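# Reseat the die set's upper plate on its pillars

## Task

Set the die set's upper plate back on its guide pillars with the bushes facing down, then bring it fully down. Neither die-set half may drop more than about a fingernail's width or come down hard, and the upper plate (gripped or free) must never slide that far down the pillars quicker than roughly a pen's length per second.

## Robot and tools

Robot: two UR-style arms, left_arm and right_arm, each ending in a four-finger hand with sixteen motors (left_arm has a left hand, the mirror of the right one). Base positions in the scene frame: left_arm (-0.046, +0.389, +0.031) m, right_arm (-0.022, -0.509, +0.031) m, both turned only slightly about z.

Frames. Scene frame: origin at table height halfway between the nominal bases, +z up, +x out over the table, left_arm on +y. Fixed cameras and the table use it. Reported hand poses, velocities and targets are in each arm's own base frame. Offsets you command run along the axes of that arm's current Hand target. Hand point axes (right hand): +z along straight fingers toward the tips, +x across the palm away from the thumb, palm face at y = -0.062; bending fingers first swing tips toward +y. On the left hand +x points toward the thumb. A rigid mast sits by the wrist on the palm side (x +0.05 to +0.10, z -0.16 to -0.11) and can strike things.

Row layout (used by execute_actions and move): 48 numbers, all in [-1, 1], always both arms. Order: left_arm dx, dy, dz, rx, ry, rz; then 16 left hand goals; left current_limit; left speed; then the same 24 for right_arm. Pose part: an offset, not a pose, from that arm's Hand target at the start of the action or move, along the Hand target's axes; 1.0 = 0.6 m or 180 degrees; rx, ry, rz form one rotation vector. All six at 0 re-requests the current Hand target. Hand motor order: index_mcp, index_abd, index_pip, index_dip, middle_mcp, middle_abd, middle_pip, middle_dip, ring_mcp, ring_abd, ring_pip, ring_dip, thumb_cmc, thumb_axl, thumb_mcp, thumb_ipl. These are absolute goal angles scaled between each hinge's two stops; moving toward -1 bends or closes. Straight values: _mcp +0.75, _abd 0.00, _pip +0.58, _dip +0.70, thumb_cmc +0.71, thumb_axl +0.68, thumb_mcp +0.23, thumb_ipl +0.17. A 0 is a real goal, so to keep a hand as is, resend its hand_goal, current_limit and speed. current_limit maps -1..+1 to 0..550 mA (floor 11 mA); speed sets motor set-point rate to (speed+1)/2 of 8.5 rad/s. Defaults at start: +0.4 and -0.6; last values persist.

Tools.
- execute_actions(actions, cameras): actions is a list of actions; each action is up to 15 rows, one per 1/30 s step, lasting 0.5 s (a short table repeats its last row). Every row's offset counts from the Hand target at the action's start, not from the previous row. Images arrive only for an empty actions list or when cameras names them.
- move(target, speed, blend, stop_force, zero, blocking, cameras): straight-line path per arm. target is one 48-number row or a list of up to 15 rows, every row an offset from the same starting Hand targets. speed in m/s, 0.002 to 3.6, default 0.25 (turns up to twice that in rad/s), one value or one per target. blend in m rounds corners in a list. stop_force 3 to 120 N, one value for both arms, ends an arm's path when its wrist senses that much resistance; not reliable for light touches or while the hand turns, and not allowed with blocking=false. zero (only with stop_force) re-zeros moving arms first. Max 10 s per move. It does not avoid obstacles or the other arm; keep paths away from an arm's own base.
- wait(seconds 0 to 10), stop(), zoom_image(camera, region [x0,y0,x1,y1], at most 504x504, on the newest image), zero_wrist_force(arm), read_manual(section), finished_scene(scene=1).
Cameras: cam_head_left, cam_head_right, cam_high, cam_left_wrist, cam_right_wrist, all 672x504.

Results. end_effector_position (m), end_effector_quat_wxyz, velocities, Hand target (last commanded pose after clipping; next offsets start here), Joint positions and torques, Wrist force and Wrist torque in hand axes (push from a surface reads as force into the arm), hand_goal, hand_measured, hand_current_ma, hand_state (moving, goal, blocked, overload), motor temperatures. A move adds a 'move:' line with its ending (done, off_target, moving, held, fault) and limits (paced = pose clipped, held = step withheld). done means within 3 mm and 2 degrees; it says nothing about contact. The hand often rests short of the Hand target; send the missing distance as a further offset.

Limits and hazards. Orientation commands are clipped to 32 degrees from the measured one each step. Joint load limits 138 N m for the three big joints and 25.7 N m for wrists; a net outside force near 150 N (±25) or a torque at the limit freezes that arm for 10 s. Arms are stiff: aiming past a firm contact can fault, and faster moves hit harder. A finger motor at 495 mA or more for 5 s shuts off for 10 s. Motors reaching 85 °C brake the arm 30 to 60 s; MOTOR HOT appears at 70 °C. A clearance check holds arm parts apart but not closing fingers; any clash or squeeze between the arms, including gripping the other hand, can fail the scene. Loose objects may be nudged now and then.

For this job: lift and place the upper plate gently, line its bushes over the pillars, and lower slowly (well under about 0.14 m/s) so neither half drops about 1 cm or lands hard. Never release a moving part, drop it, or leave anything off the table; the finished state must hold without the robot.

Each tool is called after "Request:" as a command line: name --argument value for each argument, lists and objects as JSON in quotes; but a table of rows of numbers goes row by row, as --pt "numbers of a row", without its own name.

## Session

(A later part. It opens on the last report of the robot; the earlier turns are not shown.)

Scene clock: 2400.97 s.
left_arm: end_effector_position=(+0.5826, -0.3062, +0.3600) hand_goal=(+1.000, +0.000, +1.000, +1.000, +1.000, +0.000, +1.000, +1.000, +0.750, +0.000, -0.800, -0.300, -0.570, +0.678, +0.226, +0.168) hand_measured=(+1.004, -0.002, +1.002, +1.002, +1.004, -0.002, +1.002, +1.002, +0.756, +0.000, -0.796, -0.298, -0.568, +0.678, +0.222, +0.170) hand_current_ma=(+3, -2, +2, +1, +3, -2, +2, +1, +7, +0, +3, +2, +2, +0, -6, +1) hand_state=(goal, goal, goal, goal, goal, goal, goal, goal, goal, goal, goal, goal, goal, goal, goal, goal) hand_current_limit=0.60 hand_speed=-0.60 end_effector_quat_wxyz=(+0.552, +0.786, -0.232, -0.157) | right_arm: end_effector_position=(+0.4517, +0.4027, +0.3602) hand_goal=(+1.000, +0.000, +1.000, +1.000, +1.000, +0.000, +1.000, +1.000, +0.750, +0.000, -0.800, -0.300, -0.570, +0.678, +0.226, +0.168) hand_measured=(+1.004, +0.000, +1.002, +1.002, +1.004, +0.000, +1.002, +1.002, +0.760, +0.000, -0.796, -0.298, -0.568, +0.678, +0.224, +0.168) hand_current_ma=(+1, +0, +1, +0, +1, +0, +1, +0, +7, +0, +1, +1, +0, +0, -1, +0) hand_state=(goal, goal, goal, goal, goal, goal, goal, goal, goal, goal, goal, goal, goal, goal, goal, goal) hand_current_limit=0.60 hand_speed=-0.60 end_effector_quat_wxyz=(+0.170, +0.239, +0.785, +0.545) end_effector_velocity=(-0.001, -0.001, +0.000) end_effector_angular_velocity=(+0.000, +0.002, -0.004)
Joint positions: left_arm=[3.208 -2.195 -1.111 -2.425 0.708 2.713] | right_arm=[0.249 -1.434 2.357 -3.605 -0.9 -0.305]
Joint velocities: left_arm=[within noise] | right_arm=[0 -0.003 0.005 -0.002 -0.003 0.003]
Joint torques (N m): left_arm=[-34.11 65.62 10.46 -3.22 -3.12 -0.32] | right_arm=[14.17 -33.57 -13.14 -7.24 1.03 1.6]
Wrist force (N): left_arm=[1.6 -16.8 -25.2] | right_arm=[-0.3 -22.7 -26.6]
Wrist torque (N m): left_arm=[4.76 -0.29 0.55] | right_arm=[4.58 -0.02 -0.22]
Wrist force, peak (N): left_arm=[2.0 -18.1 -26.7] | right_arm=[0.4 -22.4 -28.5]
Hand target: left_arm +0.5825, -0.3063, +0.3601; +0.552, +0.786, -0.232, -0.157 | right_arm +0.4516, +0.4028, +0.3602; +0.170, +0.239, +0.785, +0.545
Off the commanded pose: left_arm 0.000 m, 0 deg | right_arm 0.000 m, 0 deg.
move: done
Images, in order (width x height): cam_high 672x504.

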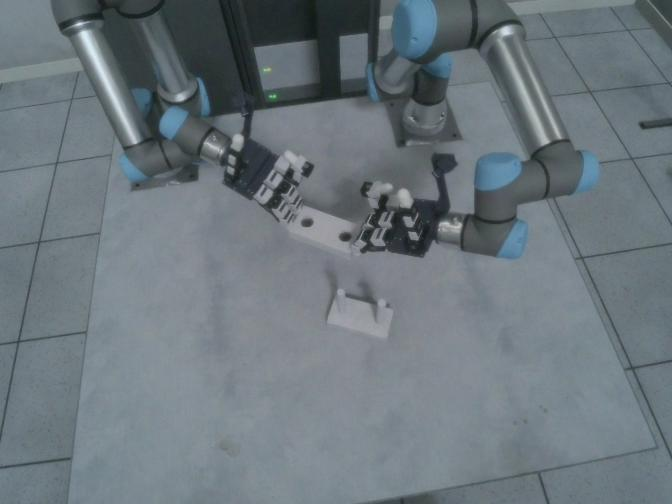

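Request:
move --target '[0.0738,-0.0390,-0.1053,0.0002,0.0209,-0.0076,1,0,1,1,1,0,1,1,0.75,0,-0.8,-0.3,-0.571,0.678,0.226,0.168,0.6,-0.6,-0.098,0.0389,0.1067,-0.0002,0.0209,-0.0076,1,0,1,1,1,0,1,1,0.75,0,-0.8,-0.3,-0.571,0.678,0.226,0.168,0.6,-0.6]' --speed 0.05 --cameras '["cam_high"]'

Scene clock: 2407.87 s.
left_arm: end_effector_position=(+0.6562, -0.2732, +0.3600) hand_goal=(+1.000, +0.000, +1.000, +1.000, +1.000, +0.000, +1.000, +1.000, +0.750, +0.000, -0.800, -0.300, -0.570, +0.678, +0.226, +0.168) hand_measured=(+1.004, -0.002, +1.002, +1.002, +1.004, -0.002, +1.002, +1.002, +0.756, +0.000, -0.796, -0.298, -0.568, +0.678, +0.222, +0.170) hand_current_ma=(+3, -2, +2, +1, +3, -2, +2, +1, +7, +0, +3, +2, +2, +0, -6, +1) hand_state=(goal, goal, goal, goal, goal, goal, goal, goal, goal, goal, goal, goal, goal, goal, goal, goal) hand_current_limit=0.60 hand_speed=-0.60 end_effector_quat_wxyz=(+0.557, +0.793, -0.204, -0.138) | right_arm: end_effector_position=(+0.5386, +0.4262, +0.3602) hand_goal=(+1.000, +0.000, +1.000, +1.000, +1.000, +0.000, +1.000, +1.000, +0.750, +0.000, -0.800, -0.300, -0.570, +0.678, +0.226, +0.168) hand_measured=(+1.004, +0.000, +1.002, +1.002, +1.004, +0.000, +1.002, +1.002, +0.760, +0.000, -0.796, -0.298, -0.568, +0.678, +0.224, +0.168) hand_current_ma=(+1, +0, +1, +0, +1, +0, +1, +0, +7, +0, +1, +1, +0, +0, -1, +0) hand_state=(goal, goal, goal, goal, goal, goal, goal, goal, goal, goal, goal, goal, goal, goal, goal, goal) hand_current_limit=0.60 hand_speed=-0.60 end_effector_quat_wxyz=(+0.150, +0.211, +0.793, +0.551)
Joint positions: left_arm=[3.257 -2.347 -0.854 -2.516 0.691 2.696] | right_arm=[0.221 -1.261 2.111 -3.494 -0.813 -0.364]
Joint torques (N m): left_arm=[-36.93 71.37 11.24 -3.17 -2.14 1.81] | right_arm=[13 -41.09 -13.23 -7 1.84 1.46]
Wrist force (N): left_arm=[1.6 -16.7 -27.5] | right_arm=[-0.5 -22.7 -29.1]
Wrist torque (N m): left_arm=[5.22 -0.28 0.55] | right_arm=[4.97 0.05 -0.24]
Wrist force, peak (N): left_arm=[1.8 -19.0 -28.7] | right_arm=[-0.8 -23.9 -30.2]
Hand target: left_arm +0.6561, -0.2733, +0.3601; +0.557, +0.793, -0.204, -0.138 | right_arm +0.5385, +0.4263, +0.3602; +0.150, +0.211, +0.793, +0.551
Off the commanded pose: left_arm 0.000 m, 0 deg | right_arm 0.000 m, 0 deg.
move: done
Images, in order (width x height): cam_high 672x504.

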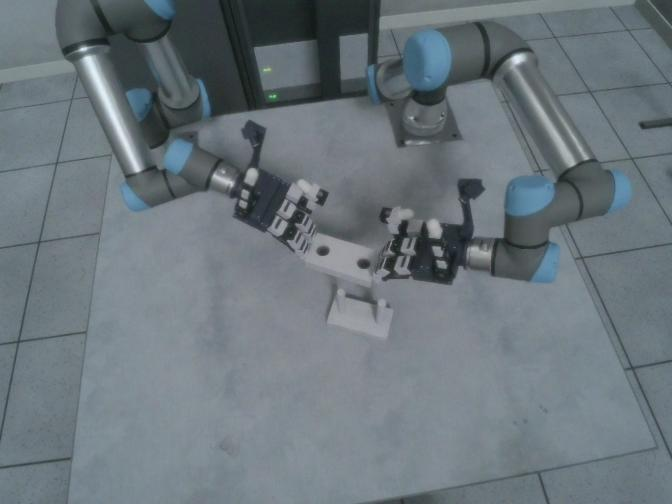

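Request:
move --target '[0.081,-0.03695,-0.0994,0.0002,0.0209,-0.0076,1,0,1,1,1,0,1,1,0.75,0,-0.8,-0.3,-0.571,0.678,0.226,0.168,0.6,-0.6,-0.1052,0.0366,0.1004,-0.0002,0.0209,-0.0076,1,0,1,1,1,0,1,1,0.75,0,-0.8,-0.3,-0.571,0.678,0.226,0.168,0.6,-0.6]' --speed 0.05 --cameras '["cam_high","cam_head_left","cam_head_right","cam_left_wrist","cam_right_wrist"]'

Scene clock: 2415.50 s.
left_arm: end_effector_position=(+0.7292, -0.2405, +0.3600) hand_goal=(+1.000, +0.000, +1.000, +1.000, +1.000, +0.000, +1.000, +1.000, +0.750, +0.000, -0.800, -0.300, -0.570, +0.678, +0.226, +0.168) hand_measured=(+1.004, -0.002, +1.002, +1.002, +1.004, -0.002, +1.002, +1.002, +0.756, +0.000, -0.796, -0.298, -0.568, +0.678, +0.222, +0.170) hand_current_ma=(+3, -2, +2, +1, +3, -2, +2, +1, +7, +0, +3, +2, +2, +0, -6, +1) hand_state=(goal, goal, goal, goal, goal, goal, goal, goal, goal, goal, goal, goal, goal, goal, goal, goal) hand_current_limit=0.60 hand_speed=-0.60 end_effector_quat_wxyz=(+0.562, +0.800, -0.176, -0.118) | right_arm: end_effector_position=(+0.6253, +0.4501, +0.3602) hand_goal=(+1.000, +0.000, +1.000, +1.000, +1.000, +0.000, +1.000, +1.000, +0.750, +0.000, -0.800, -0.300, -0.570, +0.678, +0.226, +0.168) hand_measured=(+1.004, +0.000, +1.002, +1.002, +1.004, +0.000, +1.002, +1.002, +0.760, +0.000, -0.796, -0.298, -0.568, +0.678, +0.224, +0.168) hand_current_ma=(+1, +0, +1, +0, +1, +0, +1, +0, +7, +0, +1, +1, +0, +0, -1, +0) hand_state=(goal, goal, goal, goal, goal, goal, goal, goal, goal, goal, goal, goal, goal, goal, goal, goal) hand_current_limit=0.60 hand_speed=-0.60 end_effector_quat_wxyz=(+0.131, +0.184, +0.800, +0.556)
Joint positions: left_arm=[3.297 -2.556 -0.473 -2.668 0.666 2.67] | right_arm=[0.206 -1.092 1.835 -3.343 -0.739 -0.424]
Joint torques (N m): left_arm=[-40.21 78.03 20.81 -2.84 -2.08 3.08] | right_arm=[13.63 -48.97 -15 -6.21 2.05 1.33]
Wrist force (N): left_arm=[1.7 -18.2 -27.2] | right_arm=[-0.3 -24.5 -27.8]
Wrist torque (N m): left_arm=[5.08 -0.30 0.43] | right_arm=[4.78 -0.09 -0.21]
Wrist force, peak (N): left_arm=[1.0 -19.3 -29.6] | right_arm=[-0.7 -24.9 -31.5]
Hand target: left_arm +0.7291, -0.2406, +0.3601; +0.561, +0.800, -0.176, -0.118 | right_arm +0.6252, +0.4502, +0.3602; +0.131, +0.184, +0.800, +0.556
Off the commanded pose: left_arm 0.000 m, 0 deg | right_arm 0.000 m, 0 deg.
move: done

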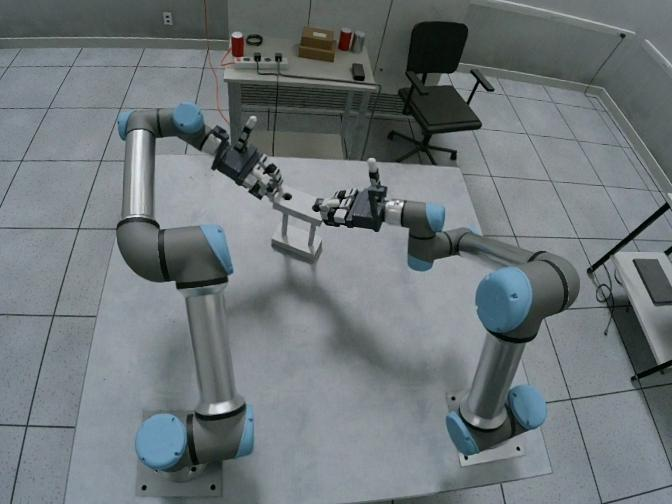

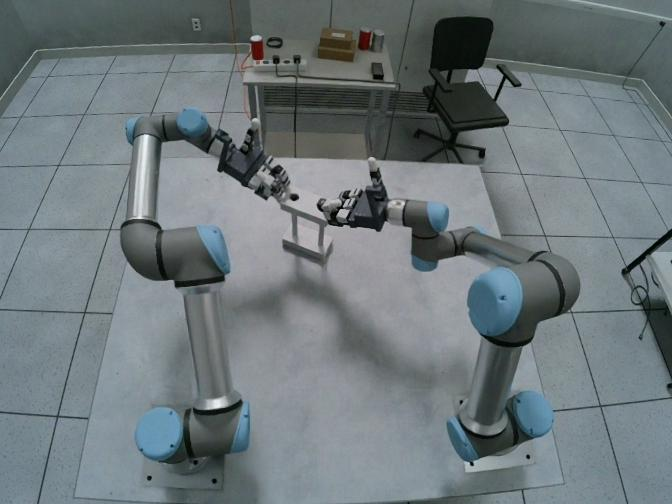

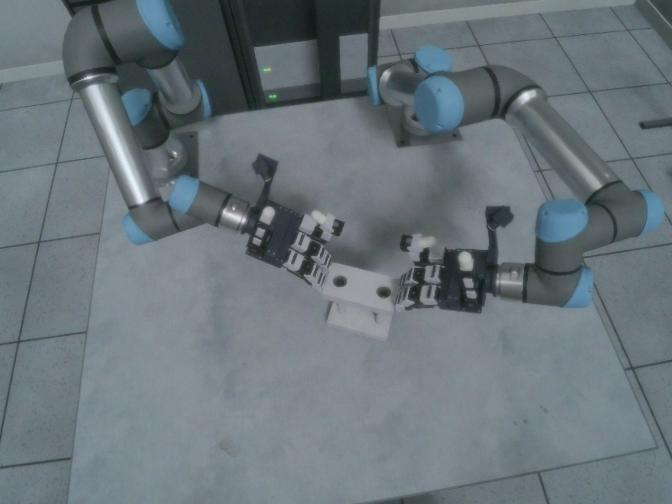

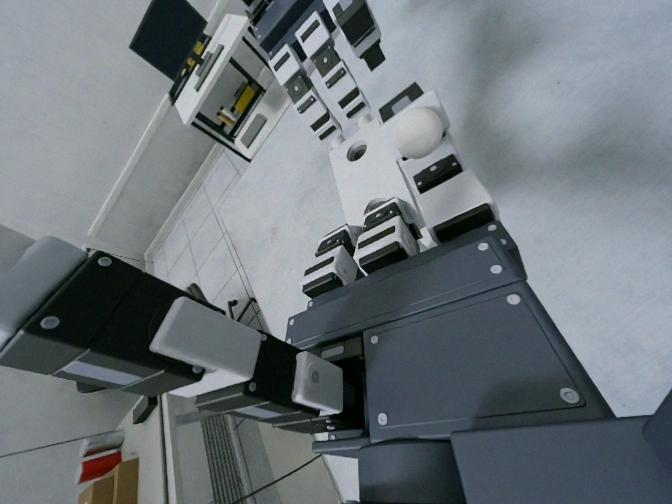

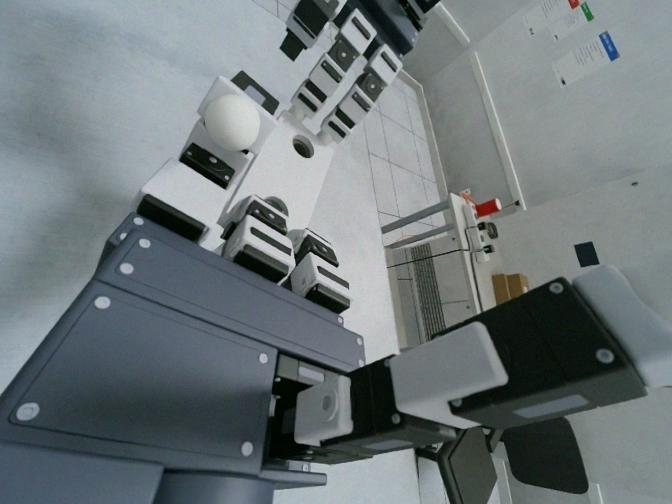

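Request:
zoom_image --camera "cam_high" --region '[310, 255, 410, 345]'

Request:
zoom_image --camera "cam_head_left" --region '[255, 180, 345, 270]'

Request:
zoom_image --camera "cam_head_right" --region '[265, 180, 355, 270]'

Scaled by 5.040 from the camera's 672x504 image, which has a finer 960x720 frame.

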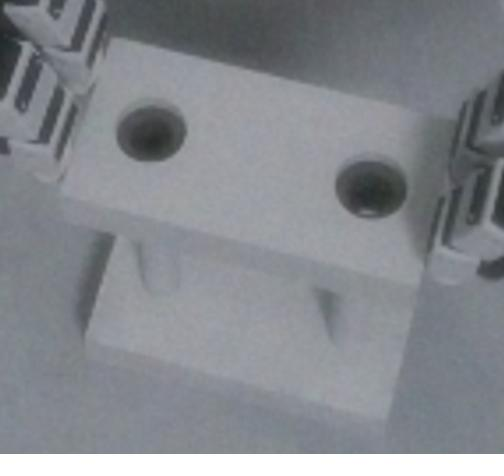

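Scaled by 5.600 from the camera's 672x504 image, which has a finer 960x720 frame.

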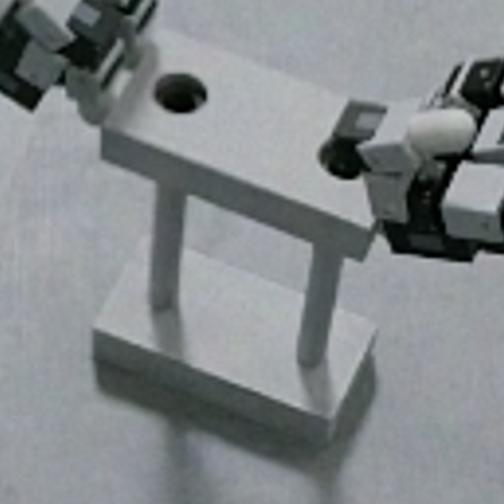

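Scaled by 5.600 from the camera's 672x504 image, which has a finer 960x720 frame.

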